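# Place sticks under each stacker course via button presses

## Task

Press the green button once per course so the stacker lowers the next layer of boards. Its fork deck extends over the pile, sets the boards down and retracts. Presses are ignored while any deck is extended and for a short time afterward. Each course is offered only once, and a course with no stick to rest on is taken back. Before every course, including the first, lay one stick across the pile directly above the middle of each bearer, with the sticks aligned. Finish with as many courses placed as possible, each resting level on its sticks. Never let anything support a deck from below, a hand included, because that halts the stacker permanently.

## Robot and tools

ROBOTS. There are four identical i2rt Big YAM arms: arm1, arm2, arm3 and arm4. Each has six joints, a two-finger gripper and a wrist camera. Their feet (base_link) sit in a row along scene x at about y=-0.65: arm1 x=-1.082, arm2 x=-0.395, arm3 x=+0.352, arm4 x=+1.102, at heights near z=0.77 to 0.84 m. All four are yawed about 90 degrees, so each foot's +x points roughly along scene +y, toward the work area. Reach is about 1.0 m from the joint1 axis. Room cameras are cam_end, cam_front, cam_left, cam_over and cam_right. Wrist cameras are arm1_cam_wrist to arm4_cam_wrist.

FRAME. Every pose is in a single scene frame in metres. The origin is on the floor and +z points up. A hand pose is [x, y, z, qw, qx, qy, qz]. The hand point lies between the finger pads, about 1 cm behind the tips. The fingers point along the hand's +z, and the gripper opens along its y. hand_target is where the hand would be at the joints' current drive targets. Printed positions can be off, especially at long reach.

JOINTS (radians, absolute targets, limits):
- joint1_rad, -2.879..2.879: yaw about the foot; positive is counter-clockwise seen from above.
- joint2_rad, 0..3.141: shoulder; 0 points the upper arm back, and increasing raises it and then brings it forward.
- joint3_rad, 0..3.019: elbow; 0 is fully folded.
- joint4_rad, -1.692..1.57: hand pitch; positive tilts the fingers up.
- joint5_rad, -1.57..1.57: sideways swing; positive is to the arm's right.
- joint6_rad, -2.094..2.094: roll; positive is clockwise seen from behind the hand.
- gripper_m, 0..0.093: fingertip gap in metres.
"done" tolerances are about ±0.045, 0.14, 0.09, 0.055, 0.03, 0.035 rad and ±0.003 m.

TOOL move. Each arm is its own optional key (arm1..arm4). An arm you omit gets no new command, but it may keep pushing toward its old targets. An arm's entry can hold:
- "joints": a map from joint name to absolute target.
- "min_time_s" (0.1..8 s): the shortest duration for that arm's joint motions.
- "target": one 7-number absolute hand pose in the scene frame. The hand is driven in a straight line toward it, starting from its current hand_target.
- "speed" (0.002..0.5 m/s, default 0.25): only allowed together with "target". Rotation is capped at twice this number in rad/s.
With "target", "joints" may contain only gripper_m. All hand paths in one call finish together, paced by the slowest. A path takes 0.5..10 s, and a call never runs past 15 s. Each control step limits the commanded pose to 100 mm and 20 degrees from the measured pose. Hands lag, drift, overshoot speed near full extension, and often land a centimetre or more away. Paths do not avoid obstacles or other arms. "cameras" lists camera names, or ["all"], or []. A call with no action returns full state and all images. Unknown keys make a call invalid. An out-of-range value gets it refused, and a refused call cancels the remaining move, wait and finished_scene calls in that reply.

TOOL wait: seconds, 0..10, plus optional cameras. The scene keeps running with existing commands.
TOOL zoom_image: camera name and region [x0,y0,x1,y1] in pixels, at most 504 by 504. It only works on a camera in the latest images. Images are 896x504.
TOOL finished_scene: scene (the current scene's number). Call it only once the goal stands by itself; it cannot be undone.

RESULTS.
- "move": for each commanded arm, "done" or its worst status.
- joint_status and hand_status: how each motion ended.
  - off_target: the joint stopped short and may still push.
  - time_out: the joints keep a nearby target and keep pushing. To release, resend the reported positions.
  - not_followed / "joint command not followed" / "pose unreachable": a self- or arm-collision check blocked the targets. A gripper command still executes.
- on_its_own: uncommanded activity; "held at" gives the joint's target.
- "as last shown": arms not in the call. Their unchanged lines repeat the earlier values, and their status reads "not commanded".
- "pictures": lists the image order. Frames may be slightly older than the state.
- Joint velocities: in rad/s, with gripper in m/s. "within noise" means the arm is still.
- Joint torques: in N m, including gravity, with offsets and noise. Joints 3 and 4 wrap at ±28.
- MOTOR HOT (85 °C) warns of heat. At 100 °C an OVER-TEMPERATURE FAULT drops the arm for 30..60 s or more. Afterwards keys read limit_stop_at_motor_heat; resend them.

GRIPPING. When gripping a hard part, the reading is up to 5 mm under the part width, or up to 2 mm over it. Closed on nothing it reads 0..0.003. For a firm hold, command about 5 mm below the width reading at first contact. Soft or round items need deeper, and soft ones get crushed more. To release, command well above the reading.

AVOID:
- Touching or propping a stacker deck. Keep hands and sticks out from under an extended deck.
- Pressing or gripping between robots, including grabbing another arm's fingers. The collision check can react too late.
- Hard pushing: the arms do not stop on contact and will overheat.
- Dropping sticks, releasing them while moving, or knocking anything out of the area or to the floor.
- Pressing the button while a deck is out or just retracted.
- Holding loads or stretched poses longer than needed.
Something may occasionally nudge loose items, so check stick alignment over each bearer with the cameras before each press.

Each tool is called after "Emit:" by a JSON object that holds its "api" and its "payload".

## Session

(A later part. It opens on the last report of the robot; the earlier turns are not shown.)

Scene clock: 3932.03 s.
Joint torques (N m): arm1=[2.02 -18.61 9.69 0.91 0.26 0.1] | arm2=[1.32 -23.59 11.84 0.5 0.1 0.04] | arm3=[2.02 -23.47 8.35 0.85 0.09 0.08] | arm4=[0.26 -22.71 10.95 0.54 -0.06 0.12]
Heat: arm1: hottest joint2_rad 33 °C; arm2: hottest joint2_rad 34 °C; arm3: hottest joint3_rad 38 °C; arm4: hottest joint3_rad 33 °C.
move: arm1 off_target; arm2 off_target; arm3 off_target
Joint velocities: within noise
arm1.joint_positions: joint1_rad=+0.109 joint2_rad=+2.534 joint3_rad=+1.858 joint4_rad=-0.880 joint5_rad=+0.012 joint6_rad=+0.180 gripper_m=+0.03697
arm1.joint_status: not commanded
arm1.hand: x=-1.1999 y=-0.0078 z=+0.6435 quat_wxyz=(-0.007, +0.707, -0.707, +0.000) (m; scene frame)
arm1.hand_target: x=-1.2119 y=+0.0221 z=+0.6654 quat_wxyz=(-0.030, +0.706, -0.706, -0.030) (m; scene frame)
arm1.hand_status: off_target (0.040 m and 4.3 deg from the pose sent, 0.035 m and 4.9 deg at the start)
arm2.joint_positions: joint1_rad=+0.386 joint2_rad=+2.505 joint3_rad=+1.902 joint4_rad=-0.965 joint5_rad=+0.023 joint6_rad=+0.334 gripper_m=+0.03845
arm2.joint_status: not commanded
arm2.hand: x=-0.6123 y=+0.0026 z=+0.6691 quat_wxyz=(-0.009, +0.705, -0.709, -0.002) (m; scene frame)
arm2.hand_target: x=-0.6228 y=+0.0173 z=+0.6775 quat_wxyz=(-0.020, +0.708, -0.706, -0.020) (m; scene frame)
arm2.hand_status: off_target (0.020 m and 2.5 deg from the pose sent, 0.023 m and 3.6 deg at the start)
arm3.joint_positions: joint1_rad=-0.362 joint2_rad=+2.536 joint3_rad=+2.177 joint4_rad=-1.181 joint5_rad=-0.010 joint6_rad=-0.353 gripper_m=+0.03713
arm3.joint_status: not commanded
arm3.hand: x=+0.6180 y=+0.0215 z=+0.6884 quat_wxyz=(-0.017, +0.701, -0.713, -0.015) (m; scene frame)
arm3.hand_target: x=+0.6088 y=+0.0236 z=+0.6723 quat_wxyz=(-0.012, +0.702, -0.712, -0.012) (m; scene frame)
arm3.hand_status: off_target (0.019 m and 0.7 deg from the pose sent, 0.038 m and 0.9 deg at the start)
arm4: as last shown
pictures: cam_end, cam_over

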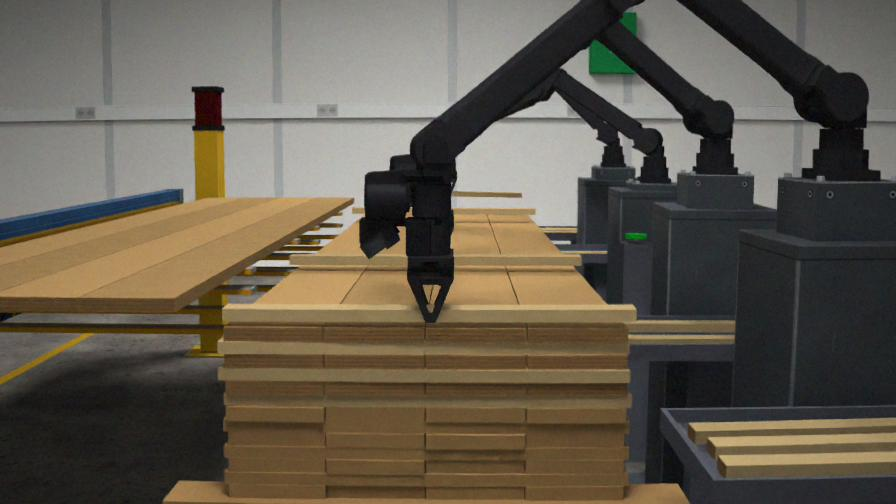

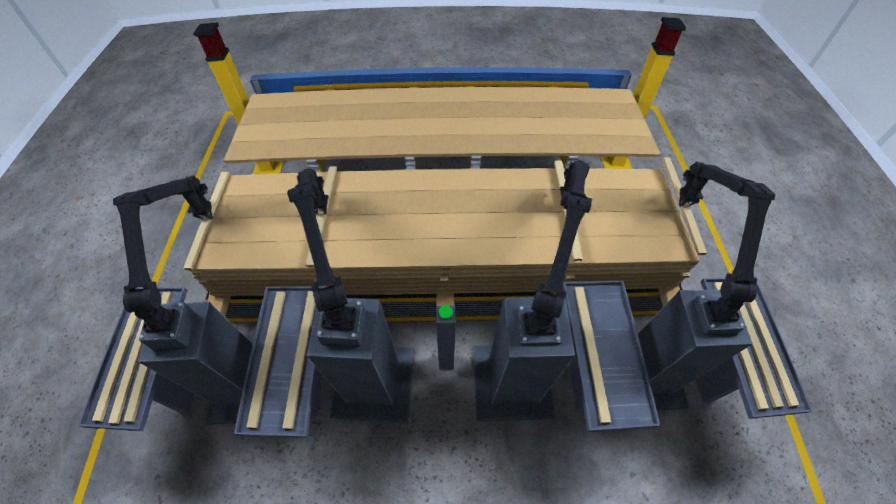

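Emit:
{"api": "zoom_image", "payload": {"camera": "cam_over", "region": [170, 150, 350, 310]}}

Emit:
{"api": "zoom_image", "payload": {"camera": "cam_over", "region": [540, 150, 720, 310]}}

Scaled by 2.800.

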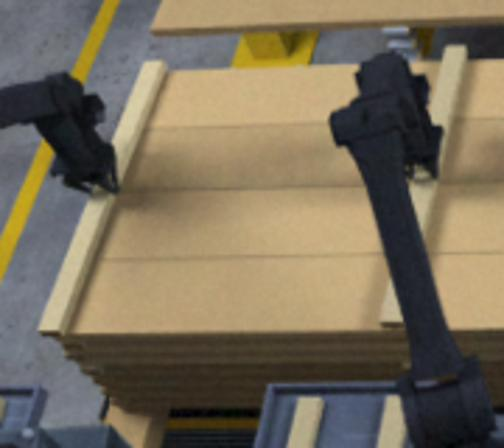

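Scaled by 2.800.

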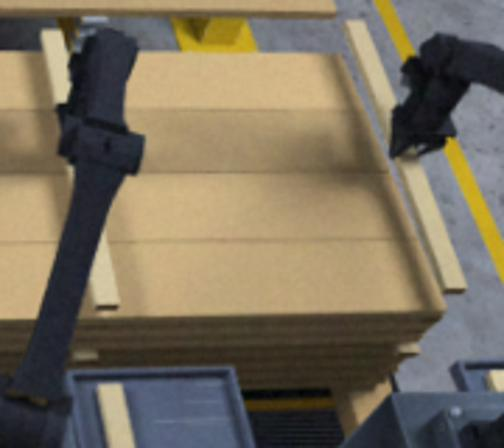

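Emit:
{"api": "move", "payload": {"arm1": {"target": [-1.213, 0.034, 0.656, -0.032, 0.7071, -0.7071, -0.032], "speed": 0.05}, "arm2": {"target": [-0.625, 0.022, 0.665, -0.022, 0.7081, -0.7061, -0.022], "speed": 0.05}, "arm3": {"target": [0.606, 0.024, 0.655, -0.012, 0.7018, -0.7118, -0.012], "speed": 0.05}, "cameras": ["cam_over", "cam_end"]}}

Emit:
{"api": "zoom_image", "payload": {"camera": "cam_end", "region": [200, 160, 660, 380]}}

Scene clock: 3958.57 s.
Joint torques (N m): arm1=[2.02 -18.37 10.7 0.59 0.23 0.08] | arm2=[1.44 -23.3 13.11 0.4 0.06 0.05] | arm3=[2.02 -23.18 7.97 0.88 0.09 0.09] | arm4=[0.38 -22.65 10.95 0.54 -0.06 0.12]
Heat: arm1: hottest joint2_rad 32 °C; arm2: hottest joint2_rad 33 °C; arm3: hottest joint3_rad 38 °C; arm4: hottest joint3_rad 33 °C.
move: arm1 off_target; arm2 off_target; arm3 off_target
Joint velocities: within noise
arm1.joint_positions: joint1_rad=+0.109 joint2_rad=+2.562 joint3_rad=+1.890 joint4_rad=-0.880 joint5_rad=+0.013 joint6_rad=+0.180 gripper_m=+0.03697
arm1.joint_status: not commanded
arm1.hand: x=-1.2009 y=-0.0011 z=+0.6354 quat_wxyz=(-0.009, +0.707, -0.707, -0.002) (m; scene frame)
arm1.hand_target: x=-1.2128 y=+0.0318 z=+0.6580 quat_wxyz=(-0.032, +0.706, -0.706, -0.033) (m; scene frame)
arm1.hand_status: off_target (0.042 m and 4.3 deg from the pose sent, 0.045 m and 4.6 deg at the start)
arm2.joint_positions: joint1_rad=+0.386 joint2_rad=+2.527 joint3_rad=+1.904 joint4_rad=-0.948 joint5_rad=+0.025 joint6_rad=+0.334 gripper_m=+0.03845
arm2.joint_status: not commanded
arm2.hand: x=-0.6116 y=+0.0016 z=+0.6554 quat_wxyz=(-0.010, +0.705, -0.709, +0.000) (m; scene frame)
arm2.hand_target: x=-0.6247 y=+0.0209 z=+0.6658 quat_wxyz=(-0.022, +0.708, -0.706, -0.022) (m; scene frame)
arm2.hand_status: off_target (0.026 m and 2.9 deg from the pose sent, 0.023 m and 2.7 deg at the start)
arm3.joint_positions: joint1_rad=-0.358 joint2_rad=+2.555 joint3_rad=+2.171 joint4_rad=-1.154 joint5_rad=-0.010 joint6_rad=-0.350 gripper_m=+0.03713
arm3.joint_status: not commanded
arm3.hand: x=+0.6156 y=+0.0231 z=+0.6732 quat_wxyz=(-0.018, +0.701, -0.713, -0.016) (m; scene frame)
arm3.hand_target: x=+0.6058 y=+0.0235 z=+0.6554 quat_wxyz=(-0.012, +0.702, -0.712, -0.012) (m; scene frame)
arm3.hand_status: off_target (0.021 m and 0.9 deg from the pose sent, 0.036 m and 0.7 deg at the start)
arm4: as last shown
pictures: cam_end, cam_over

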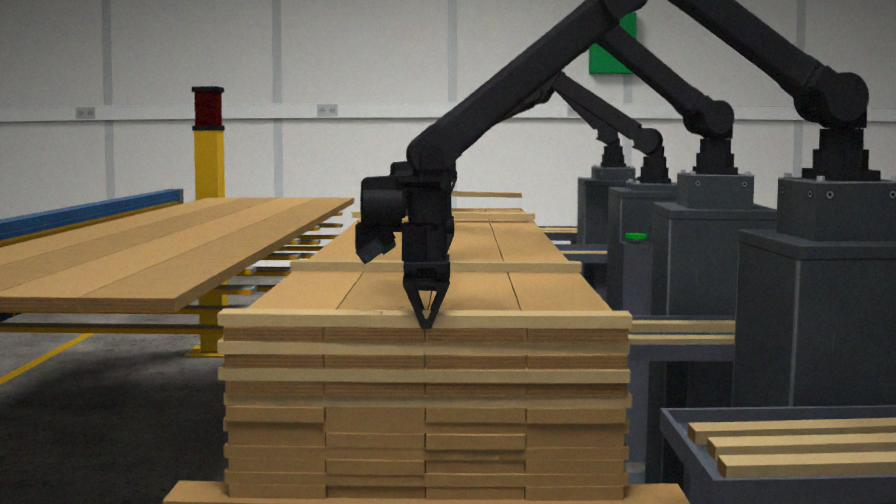

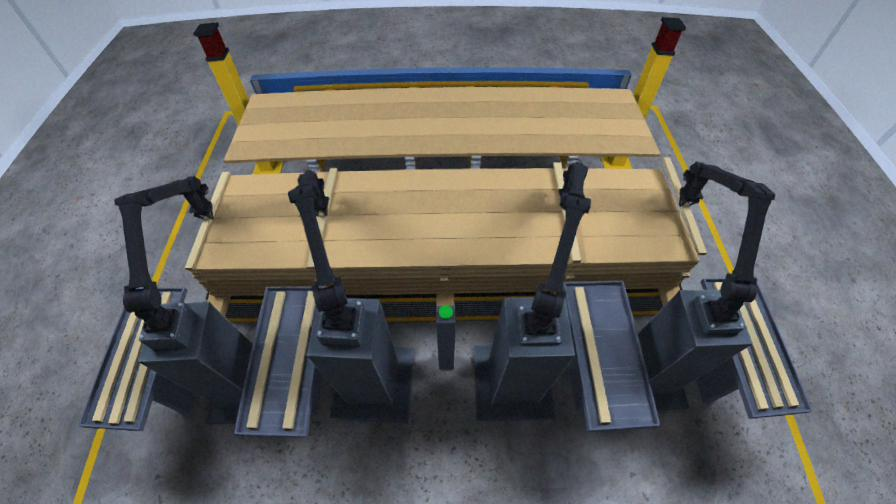

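Scaled by 1.096.

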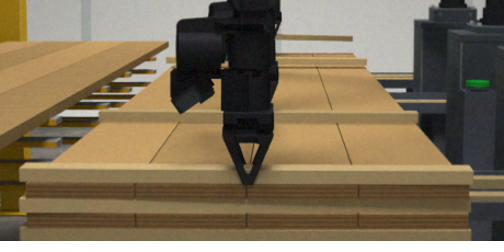

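Emit:
{"api": "move", "payload": {"arm1": {"target": [-1.213, 0.034, 0.648, -0.032, 0.7071, -0.7071, -0.032], "speed": 0.05}, "arm2": {"target": [-0.626, 0.024, 0.655, -0.022, 0.7081, -0.7061, -0.022], "speed": 0.05}, "arm3": {"target": [0.603, 0.024, 0.642, -0.012, 0.7022, -0.7114, -0.012], "speed": 0.05}, "cameras": ["cam_over", "cam_end"]}}

Emit:
{"api": "zoom_image", "payload": {"camera": "cam_end", "region": [200, 160, 660, 380]}}

Emit:
{"api": "zoom_image", "payload": {"camera": "cam_over", "region": [540, 150, 720, 310]}}

Emit:
{"api": "zoom_image", "payload": {"camera": "cam_over", "region": [170, 150, 350, 310]}}

Scene clock: 3976.73 s.
Joint torques (N m): arm1=[1.96 -17.9 10.7 1.07 0.25 0.09] | arm2=[1.44 -22.18 13.34 0.65 0.06 0.06] | arm3=[2.14 -22.95 7.82 0.9 0.06 0.09] | arm4=[0.32 -22.71 10.95 0.54 -0.06 0.12]
Heat: arm1: hottest joint3_rad 35 °C; arm2: hottest joint3_rad 36 °C; arm3: hottest joint3_rad 38 °C; arm4: hottest joint3_rad 33 °C.
move: arm1 off_target; arm2 off_target; arm3 off_target
Joint velocities: within noise
arm1.joint_positions: joint1_rad=+0.109 joint2_rad=+2.566 joint3_rad=+1.896 joint4_rad=-0.880 joint5_rad=+0.013 joint6_rad=+0.180 gripper_m=+0.03697
arm1.joint_status: not commanded
arm1.hand: x=-1.2011 y=+0.0003 z=+0.6344 quat_wxyz=(-0.010, +0.707, -0.707, -0.002) (m; scene frame)
arm1.hand_target: x=-1.2128 y=+0.0317 z=+0.6498 quat_wxyz=(-0.032, +0.706, -0.706, -0.032) (m; scene frame)
arm1.hand_status: off_target (0.038 m and 4.2 deg from the pose sent, 0.039 m and 4.4 deg at the start)
arm2.joint_positions: joint1_rad=+0.386 joint2_rad=+2.535 joint3_rad=+1.918 joint4_rad=-0.947 joint5_rad=+0.025 joint6_rad=+0.334 gripper_m=+0.03845
arm2.joint_status: not commanded
arm2.hand: x=-0.6130 y=+0.0058 z=+0.6548 quat_wxyz=(-0.011, +0.705, -0.709, -0.004) (m; scene frame)
arm2.hand_target: x=-0.6257 y=+0.0230 z=+0.6559 quat_wxyz=(-0.022, +0.708, -0.706, -0.022) (m; scene frame)
arm2.hand_status: off_target (0.022 m and 2.5 deg from the pose sent, 0.027 m and 2.9 deg at the start)
arm3.joint_positions: joint1_rad=-0.354 joint2_rad=+2.567 joint3_rad=+2.165 joint4_rad=-1.133 joint5_rad=-0.009 joint6_rad=-0.348 gripper_m=+0.03713
arm3.joint_status: not commanded
arm3.hand: x=+0.6131 y=+0.0240 z=+0.6623 quat_wxyz=(-0.019, +0.701, -0.712, -0.016) (m; scene frame)
arm3.hand_target: x=+0.6028 y=+0.0233 z=+0.6423 quat_wxyz=(-0.012, +0.702, -0.712, -0.012) (m; scene frame)
arm3.hand_status: off_target (0.023 m and 1.0 deg from the pose sent, 0.034 m and 0.9 deg at the start)
arm4: as last shown
pictures: cam_end, cam_over

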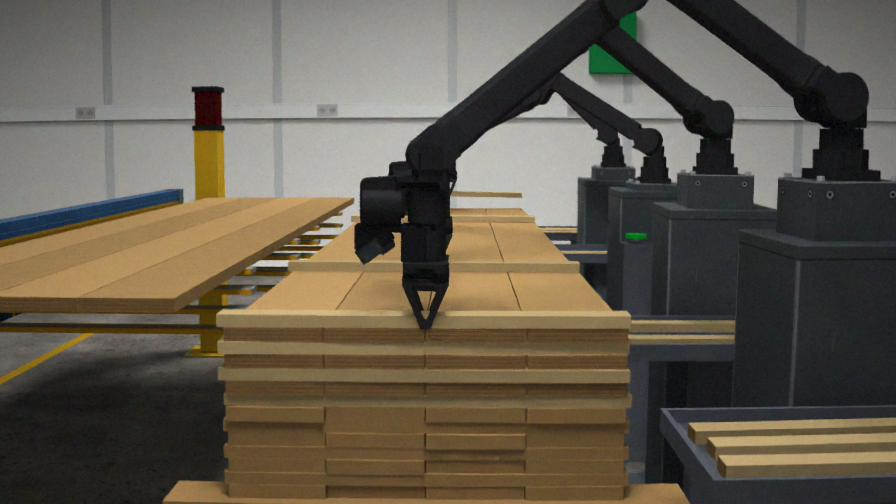

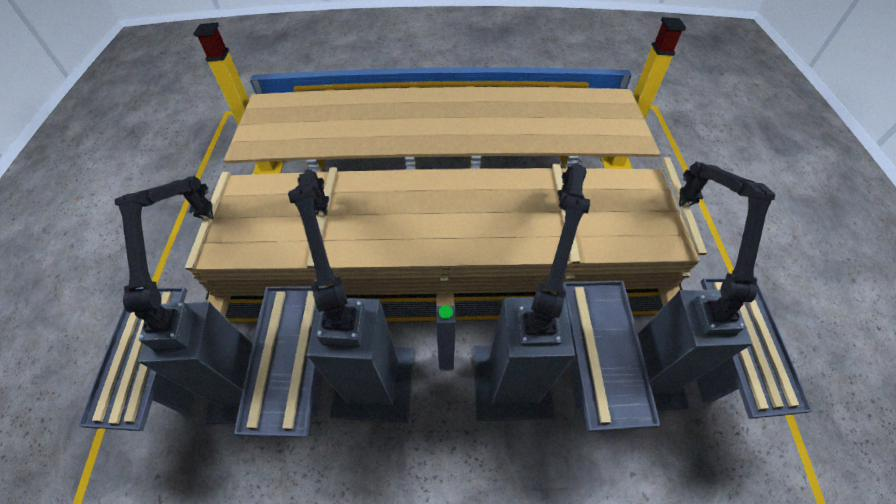

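Scaled by 1.096.

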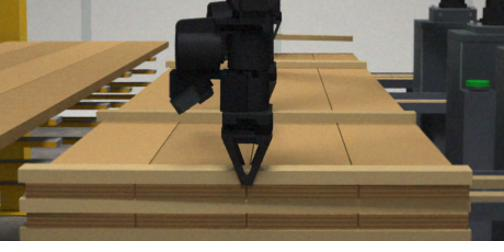

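Scaled by 2.800.

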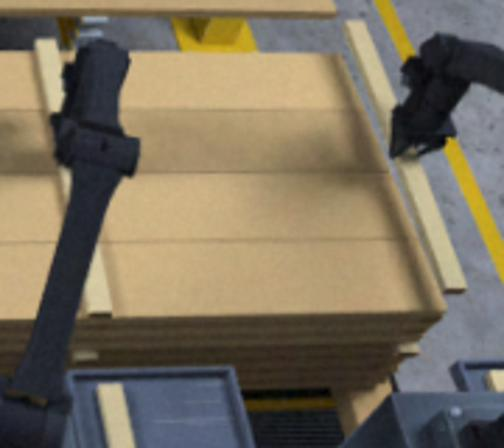

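Scaled by 2.800.

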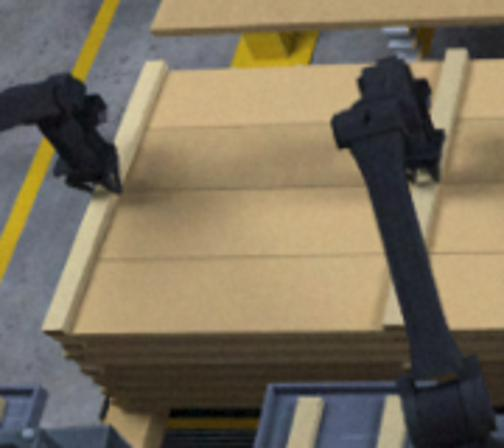

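Emit:
{"api": "zoom_image", "payload": {"camera": "cam_over", "region": [180, 160, 240, 290]}}

Emit:
{"api": "move", "payload": {"arm2": {"target": [-0.6255, 0.023, 0.650, -0.022, 0.7135, -0.7007, -0.022], "speed": 0.05}, "arm3": {"target": [0.609, 0.024, 0.640, -0.012, 0.7085, -0.7057, -0.012], "speed": 0.05}, "cameras": ["cam_over", "cam_end"]}}

Emit:
{"api": "zoom_image", "payload": {"camera": "cam_over", "region": [540, 150, 720, 310]}}

Emit:
{"api": "zoom_image", "payload": {"camera": "cam_over", "region": [270, 150, 380, 290]}}

Scaled by 3.877.

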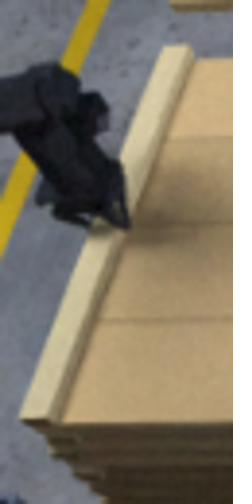

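Scene clock: 4072.63 s.
Joint torques (N m): arm1=[1.96 -17.9 10.67 1.1 0.25 0.07] | arm2=[1.44 -21.77 12.97 1.03 0.06 -0.08] | arm3=[1.44 -22.24 8.73 0.76 0.03 -0.11] | arm4=[0.21 -22.71 10.93 0.54 -0.06 0.11]
Heat: arm1: hottest joint3_rad 38 °C; arm2: hottest joint3_rad 36 °C; arm3: hottest joint3_rad 37 °C; arm4: hottest joint3_rad 34 °C.
move: arm2 off_target; arm3 off_target
Joint velocities: within noise
arm1, arm4: as last shown
arm2.joint_positions: joint1_rad=+0.386 joint2_rad=+2.536 joint3_rad=+1.918 joint4_rad=-0.947 joint5_rad=+0.025 joint6_rad=+0.333 gripper_m=+0.03845
arm2.joint_status: not commanded
arm2.hand: x=-0.6130 y=+0.0056 z=+0.6543 quat_wxyz=(-0.011, +0.705, -0.709, -0.003) (m; scene frame)
arm2.hand_target: x=-0.6252 y=+0.0219 z=+0.6508 quat_wxyz=(-0.022, +0.713, -0.700, -0.022) (m; scene frame)
arm2.hand_status: off_target (0.022 m and 2.8 deg from the pose sent, 0.022 m and 2.8 deg at the start)
arm3.joint_positions: joint1_rad=-0.354 joint2_rad=+2.568 joint3_rad=+2.165 joint4_rad=-1.133 joint5_rad=-0.009 joint6_rad=-0.352 gripper_m=+0.03713
arm3.joint_status: not commanded
arm3.hand: x=+0.6130 y=+0.0239 z=+0.6617 quat_wxyz=(-0.019, +0.703, -0.711, -0.016) (m; scene frame)
arm3.hand_target: x=+0.6086 y=+0.0232 z=+0.6404 quat_wxyz=(-0.012, +0.708, -0.706, -0.012) (m; scene frame)
arm3.hand_status: off_target (0.022 m and 1.3 deg from the pose sent, 0.023 m and 1.5 deg at the start)
pictures: cam_end, cam_over

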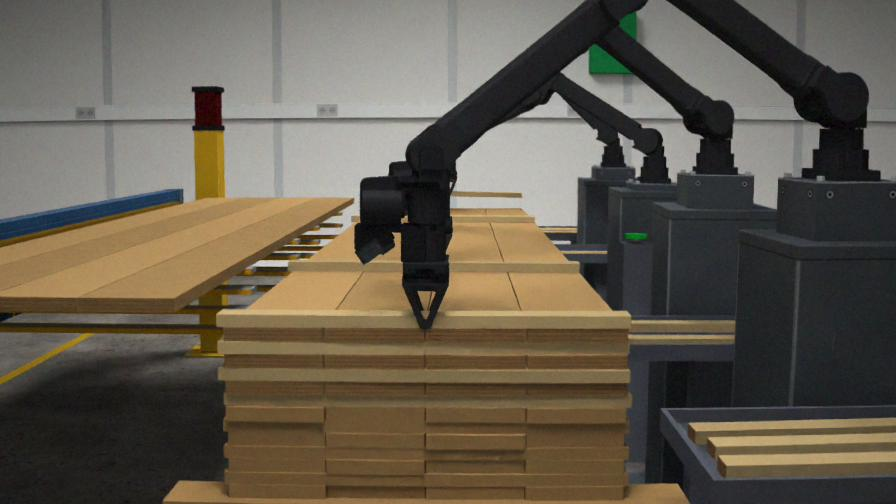

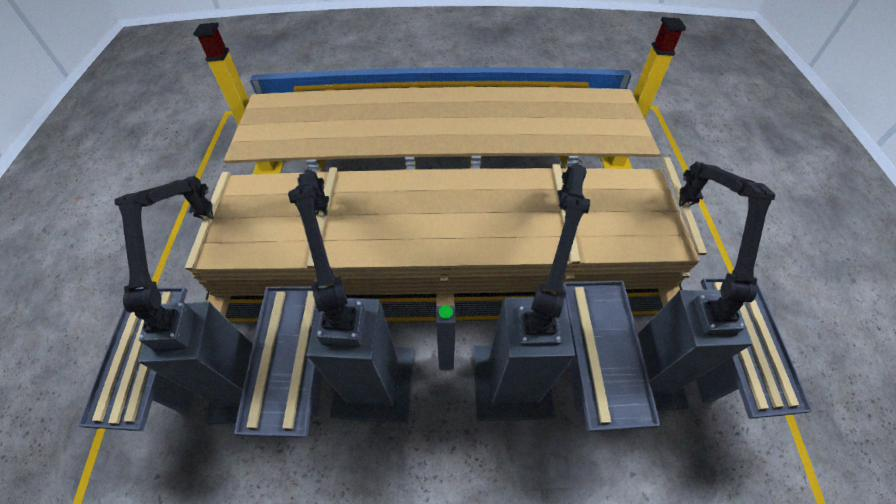

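Scaled by 2.800.

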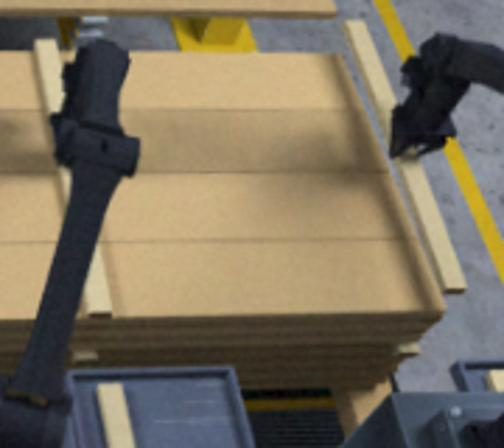

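Scaled by 3.600.

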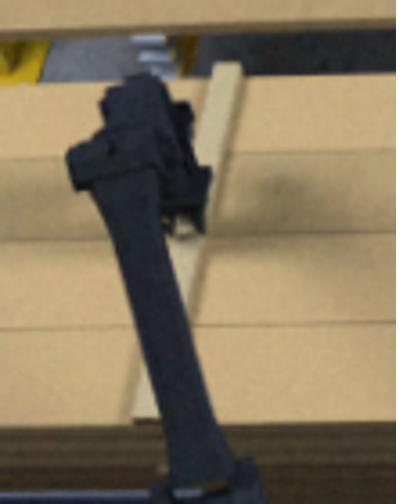

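Emit:
{"api": "move", "payload": {"arm1": {"joints": {"gripper_m": 0.060}}, "cameras": ["arm1_cam_wrist", "cam_end"]}}

Emit:
{"api": "move", "payload": {"arm1": {"target": [-1.203, 0.012, 0.77, -0.012, 0.7071, -0.7071, -0.012], "speed": 0.06}, "cameras": ["cam_over", "cam_end"]}}

Scene clock: 4088.00 s.
Joint torques (N m): arm1=[2.08 -17.79 9.95 0.98 0.22 0.07] | arm2=[1.44 -21.83 12.96 1.03 0.06 -0.08] | arm3=[1.38 -22.3 8.73 0.76 0.04 -0.11] | arm4=[0.32 -22.71 10.93 0.54 -0.06 0.11]
Heat: arm1: hottest joint3_rad 39 °C; arm2: hottest joint3_rad 36 °C; arm3: hottest joint3_rad 37 °C; arm4: hottest joint3_rad 34 °C.
move: arm1 done
Joint velocities: within noise
arm1.joint_positions: joint1_rad=+0.109 joint2_rad=+2.567 joint3_rad=+1.908 joint4_rad=-0.877 joint5_rad=+0.013 joint6_rad=+0.180 gripper_m=+0.05991
arm1.joint_status: all done
arm1.hand: x=-1.2022 y=+0.0065 z=+0.6376 quat_wxyz=(-0.014, +0.707, -0.707, -0.008) (m; scene frame)
arm1.hand_target: x=-1.2128 y=+0.0319 z=+0.6500 quat_wxyz=(-0.032, +0.706, -0.706, -0.033) (m; scene frame)
arm1.hand_status: not commanded
arm2, arm3: as last shown
arm4.joint_positions: joint1_rad=-0.159 joint2_rad=+2.345 joint3_rad=+1.760 joint4_rad=-0.971 joint5_rad=-0.017 joint6_rad=-0.158 gripper_m=+0.03736
arm4.joint_status: not commanded
arm4.hand: x=+1.2156 y=-0.0029 z=+0.6913 quat_wxyz=(-0.003, +0.700, -0.714, -0.007) (m; scene frame)
arm4.hand_target: x=+1.2098 y=+0.0190 z=+0.7007 quat_wxyz=(-0.022, +0.702, -0.712, -0.022) (m; scene frame)
arm4.hand_status: not commanded
pictures: arm1_cam_wrist, cam_end

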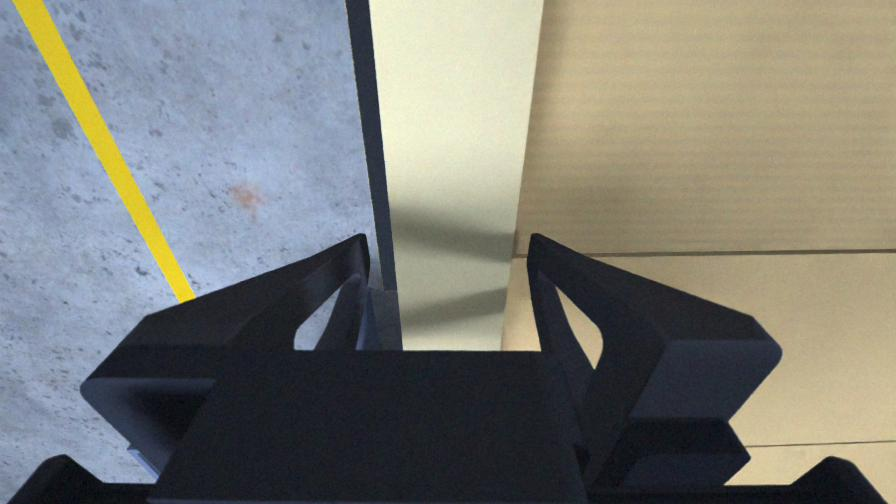

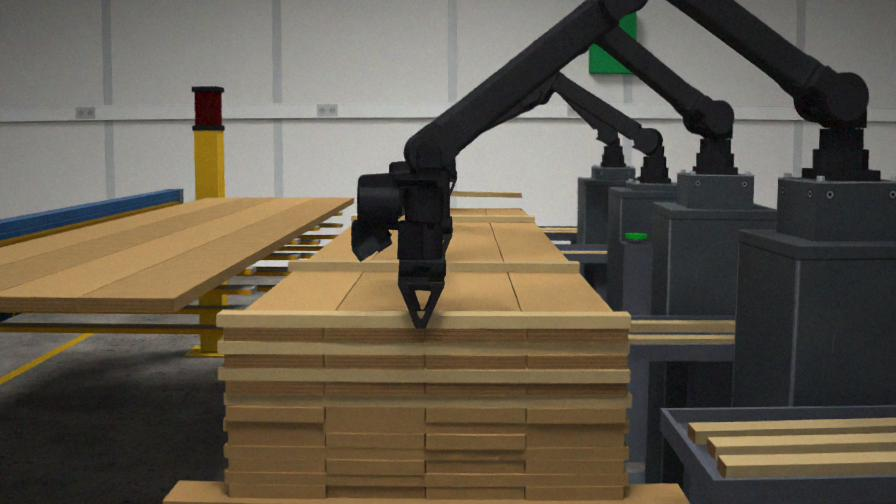

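Scene clock: 4090.63 s.
Joint torques (N m): arm1=[1.03 -19.66 6.79 -0.23 0.01 -0.02] | arm2=[1.44 -21.83 12.96 1.03 0.06 -0.08] | arm3=[1.44 -22.24 8.75 0.76 0.04 -0.11] | arm4=[0.32 -22.71 10.93 0.54 -0.06 0.12]
Heat: arm1: hottest joint3_rad 38 °C; arm2: hottest joint3_rad 36 °C; arm3: hottest joint3_rad 37 °C; arm4: hottest joint3_rad 34 °C.
move: arm1 off_target
Joint velocities: within noise
arm1.joint_positions: joint1_rad=+0.109 joint2_rad=+2.389 joint3_rad=+1.908 joint4_rad=-1.060 joint5_rad=+0.009 joint6_rad=+0.180 gripper_m=+0.05994
arm1.joint_status: not commanded
arm1.hand: x=-1.2036 y=+0.0103 z=+0.7551 quat_wxyz=(-0.010, +0.707, -0.707, -0.007) (m; scene frame)
arm1.hand_target: x=-1.2031 y=+0.0120 z=+0.7698 quat_wxyz=(-0.012, +0.707, -0.707, -0.012) (m; scene frame)
arm1.hand_status: off_target (0.015 m and 0.6 deg from the pose sent, 0.133 m and 0.5 deg at the start)
arm2, arm3, arm4: as last shown
pictures: cam_end, cam_over

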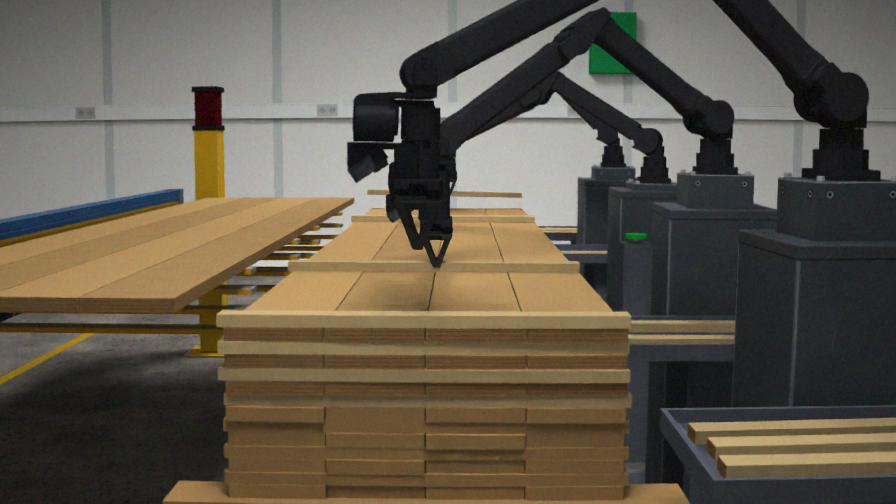

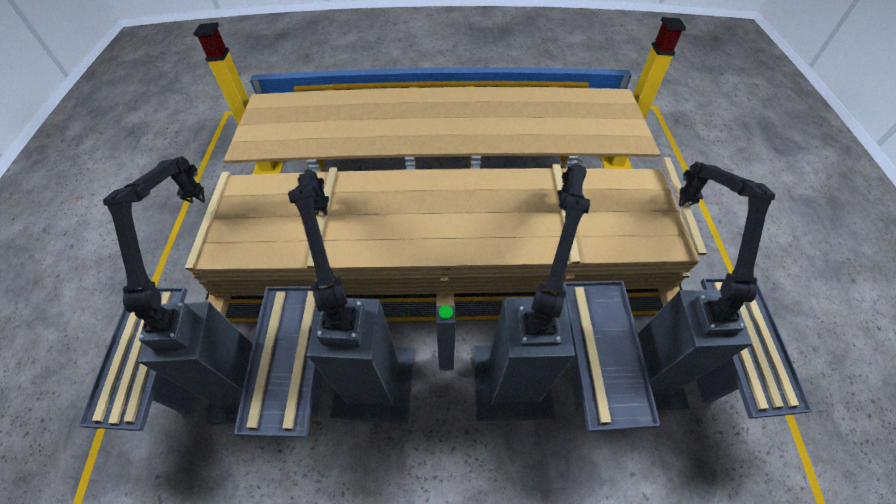

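Emit:
{"api": "move", "payload": {"arm1": {"target": [-1.22, -0.45, 0.78, 0, 0.7071, -0.7071, 0], "speed": 0.2}, "cameras": ["cam_end"]}}

Emit:
{"api": "zoom_image", "payload": {"camera": "cam_end", "region": [270, 160, 590, 330]}}

Scene clock: 4100.77 s.
Joint torques (N m): arm1=[2.2 -5.3 3.38 0.88 0.24 0.11] | arm2=[1.44 -21.77 12.96 1.03 0.06 -0.08] | arm3=[1.44 -22.3 8.75 0.76 0.04 -0.11] | arm4=[0.32 -22.65 10.95 0.55 -0.05 0.12]
Heat: arm1: hottest joint3_rad 37 °C; arm2: hottest joint3_rad 36 °C; arm3: hottest joint3_rad 38 °C; arm4: hottest joint3_rad 34 °C.
move: arm1 done
Joint velocities: within noise
arm1.joint_positions: joint1_rad=+0.480 joint2_rad=+1.511 joint3_rad=+0.474 joint4_rad=-0.547 joint5_rad=+0.000 joint6_rad=+0.551 gripper_m=+0.05994
arm1.joint_status: not commanded
arm1.hand: x=-1.2171 y=-0.4496 z=+0.7785 quat_wxyz=(+0.004, +0.707, -0.707, +0.009) (m; scene frame)
arm1.hand_target: x=-1.2200 y=-0.4500 z=+0.7800 quat_wxyz=(+0.000, +0.707, -0.707, +0.000) (m; scene frame)
arm1.hand_status: done (0.003 m and 1.1 deg from the pose sent, 0.461 m and 1.4 deg at the start)
arm2, arm3, arm4: as last shown
pictures: cam_end

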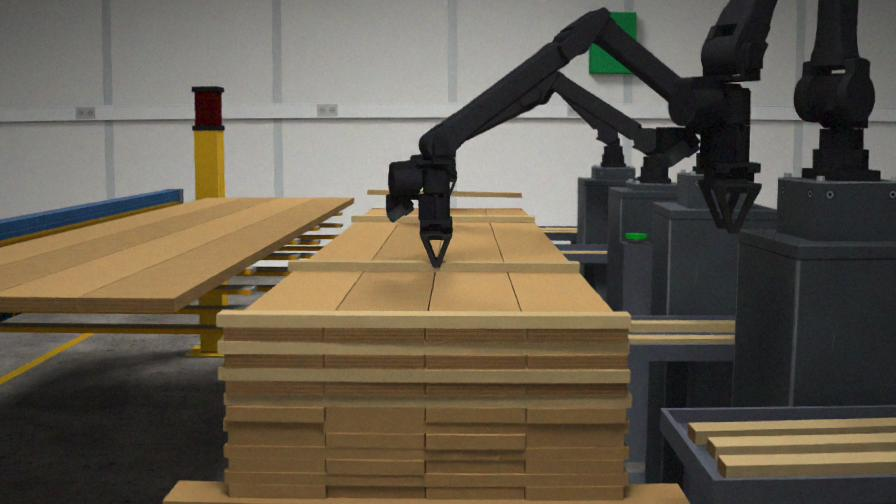

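Scaled by 1.575.

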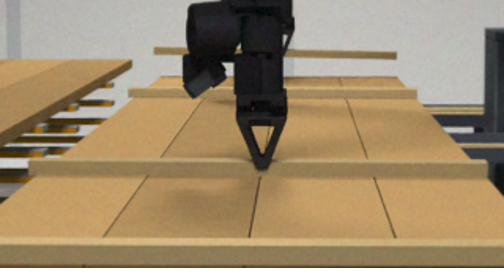

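Emit:
{"api": "move", "payload": {"arm2": {"joints": {"gripper_m": 0.062}}, "arm3": {"target": [0.609, 0.026, 0.630, -0.012, 0.7095, -0.7047, -0.012], "speed": 0.05}, "arm4": {"target": [1.208, 0.020, 0.675, -0.014, 0.7022, -0.712, -0.014], "speed": 0.05}, "cameras": ["cam_end", "cam_over"]}}

Emit:
{"api": "zoom_image", "payload": {"camera": "cam_end", "region": [270, 160, 590, 330]}}

Emit:
{"api": "zoom_image", "payload": {"camera": "cam_over", "region": [540, 150, 720, 310]}}

Scene clock: 4122.97 s.
Joint torques (N m): arm1=[2.2 -5.3 3.41 0.85 0.25 0.11] | arm2=[1.44 -22.77 12.68 0.51 0.06 -0.07] | arm3=[1.49 -20.78 9.29 1.11 0.03 -0.12] | arm4=[0.32 -23.06 11.37 0.5 0.08 0.12]
Heat: arm1: hottest joint3_rad 33 °C; arm2: hottest joint3_rad 36 °C; arm3: hottest joint3_rad 38 °C; arm4: hottest joint3_rad 34 °C.
move: arm2 done; arm3 off_target; arm4 off_target
Joint velocities: within noise
arm1: as last shown
arm2.joint_positions: joint1_rad=+0.386 joint2_rad=+2.547 joint3_rad=+1.920 joint4_rad=-0.934 joint5_rad=+0.026 joint6_rad=+0.332 gripper_m=+0.06193
arm2.joint_status: all done
arm2.hand: x=-0.6132 y=+0.0064 z=+0.6475 quat_wxyz=(-0.012, +0.706, -0.708, -0.005) (m; scene frame)
arm2.hand_target: x=-0.6251 y=+0.0218 z=+0.6507 quat_wxyz=(-0.022, +0.713, -0.700, -0.022) (m; scene frame)
arm2.hand_status: not commanded
arm3.joint_positions: joint1_rad=-0.354 joint2_rad=+2.569 joint3_rad=+2.165 joint4_rad=-1.133 joint5_rad=-0.009 joint6_rad=-0.352 gripper_m=+0.03713
arm3.joint_status: not commanded
arm3.hand: x=+0.6130 y=+0.0237 z=+0.6612 quat_wxyz=(-0.019, +0.703, -0.711, -0.016) (m; scene frame)
arm3.hand_target: x=+0.6083 y=+0.0243 z=+0.6309 quat_wxyz=(-0.012, +0.709, -0.705, -0.012) (m; scene frame)
arm3.hand_status: off_target (0.032 m and 1.4 deg from the pose sent, 0.032 m and 1.4 deg at the start)
arm4.joint_positions: joint1_rad=-0.154 joint2_rad=+2.395 joint3_rad=+1.774 joint4_rad=-0.967 joint5_rad=-0.017 joint6_rad=-0.154 gripper_m=+0.03736
arm4.joint_status: not commanded
arm4.hand: x=+1.2118 y=-0.0074 z=+0.6637 quat_wxyz=(+0.010, +0.701, -0.713, +0.002) (m; scene frame)
arm4.hand_target: x=+1.2075 y=+0.0188 z=+0.6762 quat_wxyz=(-0.014, +0.702, -0.712, -0.014) (m; scene frame)
arm4.hand_status: off_target (0.030 m and 3.3 deg from the pose sent, 0.029 m and 1.5 deg at the start)
pictures: cam_end, cam_over

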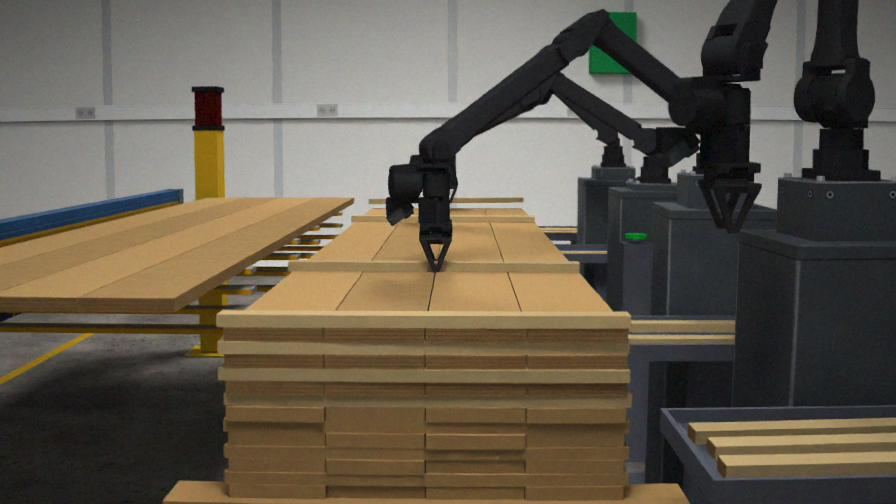

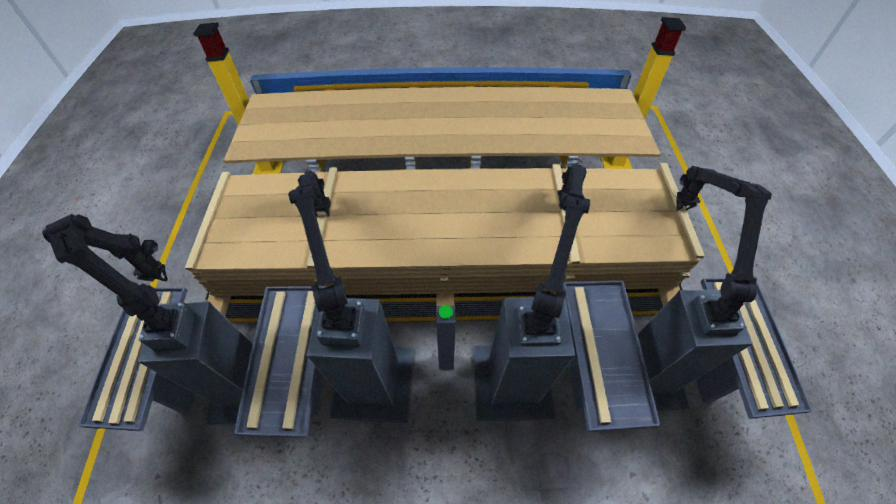

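Scaled by 1.575.

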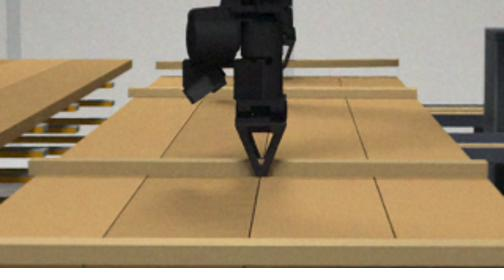

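Scaled by 2.800.

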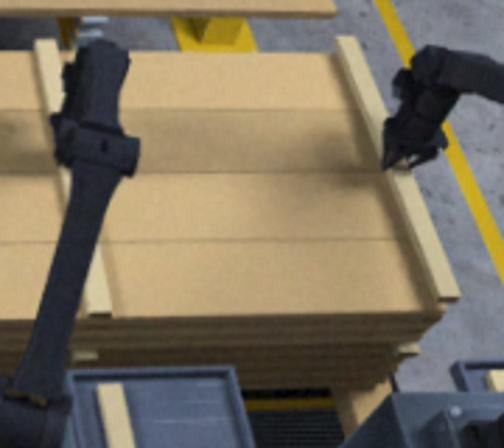

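Emit:
{"api": "move", "payload": {"arm2": {"target": [-0.615, 0.010, 0.78, -0.010, 0.7071, -0.7071, -0.010], "speed": 0.06}, "arm3": {"joints": {"gripper_m": 0.062}}, "arm4": {"target": [1.208, 0.020, 0.661, -0.014, 0.7022, -0.712, -0.014], "speed": 0.05}, "cameras": ["cam_end", "cam_over"]}}

Emit:
{"api": "zoom_image", "payload": {"camera": "cam_end", "region": [270, 160, 590, 330]}}

Emit:
{"api": "zoom_image", "payload": {"camera": "cam_over", "region": [540, 150, 720, 310]}}

Scene clock: 4138.07 s.
Joint torques (N m): arm1=[2.43 -5.19 3.45 0.87 0.24 0.1] | arm2=[0.67 -24.41 10.93 -0.35 -0.15 0.01] | arm3=[1.49 -21.36 9.26 0.84 0.03 -0.1] | arm4=[0.32 -22.48 11.41 0.5 0.07 0.12]
Heat: arm1: hottest joint3_rad 32 °C; arm2: hottest joint3_rad 38 °C; arm3: hottest joint3_rad 39 °C; arm4: hottest joint3_rad 33 °C.
move: arm2 off_target; arm3 done; arm4 off_target
Joint velocities: within noise
arm1: as last shown
arm2.joint_positions: joint1_rad=+0.386 joint2_rad=+2.364 joint3_rad=+1.920 joint4_rad=-1.124 joint5_rad=+0.020 joint6_rad=+0.332 gripper_m=+0.06193
arm2.joint_status: not commanded
arm2.hand: x=-0.6127 y=+0.0049 z=+0.7687 quat_wxyz=(-0.008, +0.706, -0.708, -0.003) (m; scene frame)
arm2.hand_target: x=-0.6149 y=+0.0099 z=+0.7801 quat_wxyz=(-0.010, +0.707, -0.707, -0.010) (m; scene frame)
arm2.hand_status: off_target (0.013 m and 0.9 deg from the pose sent, 0.132 m and 0.7 deg at the start)
arm3.joint_positions: joint1_rad=-0.354 joint2_rad=+2.574 joint3_rad=+2.165 joint4_rad=-1.125 joint5_rad=-0.009 joint6_rad=-0.355 gripper_m=+0.06190
arm3.joint_status: all done
arm3.hand: x=+0.6132 y=+0.0242 z=+0.6574 quat_wxyz=(-0.020, +0.704, -0.710, -0.016) (m; scene frame)
arm3.hand_target: x=+0.6084 y=+0.0243 z=+0.6309 quat_wxyz=(-0.012, +0.709, -0.705, -0.012) (m; scene frame)
arm3.hand_status: not commanded
arm4.joint_positions: joint1_rad=-0.154 joint2_rad=+2.411 joint3_rad=+1.774 joint4_rad=-0.944 joint5_rad=-0.017 joint6_rad=-0.154 gripper_m=+0.03736
arm4.joint_status: not commanded
arm4.hand: x=+1.2121 y=-0.0062 z=+0.6535 quat_wxyz=(+0.008, +0.701, -0.713, +0.000) (m; scene frame)
arm4.hand_target: x=+1.2076 y=+0.0189 z=+0.6619 quat_wxyz=(-0.014, +0.702, -0.712, -0.014) (m; scene frame)
arm4.hand_status: off_target (0.028 m and 3.0 deg from the pose sent, 0.028 m and 3.3 deg at the start)
pictures: cam_end, cam_over

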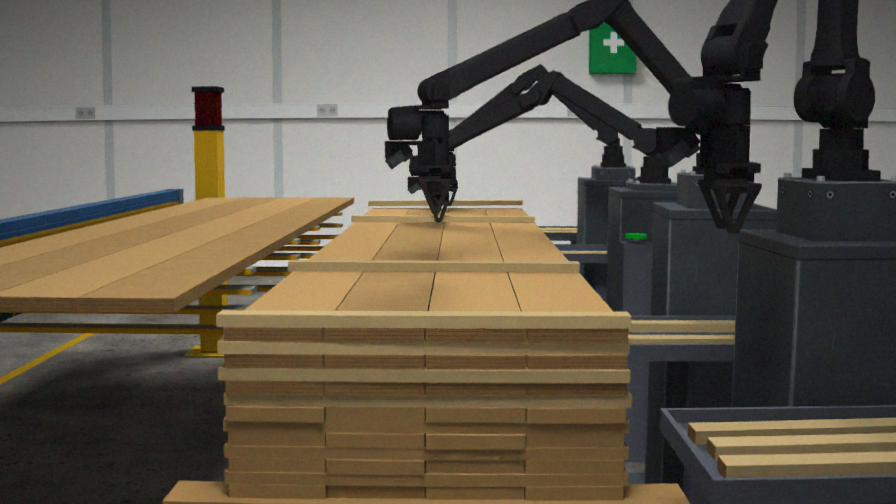

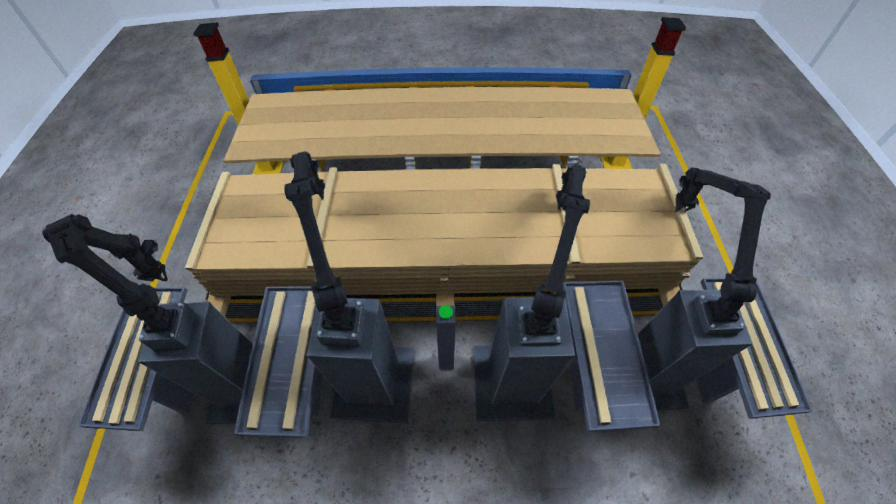

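Scaled by 1.575.

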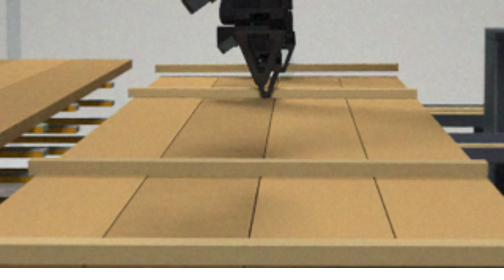

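Scaled by 2.800.

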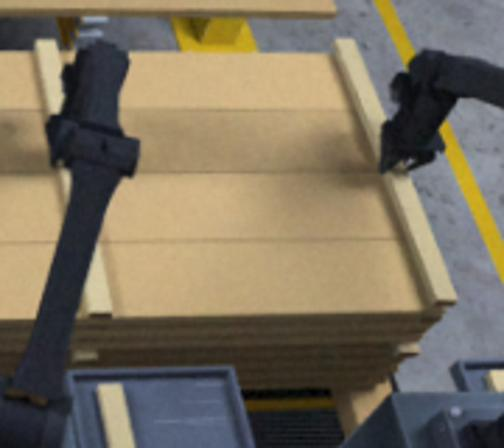

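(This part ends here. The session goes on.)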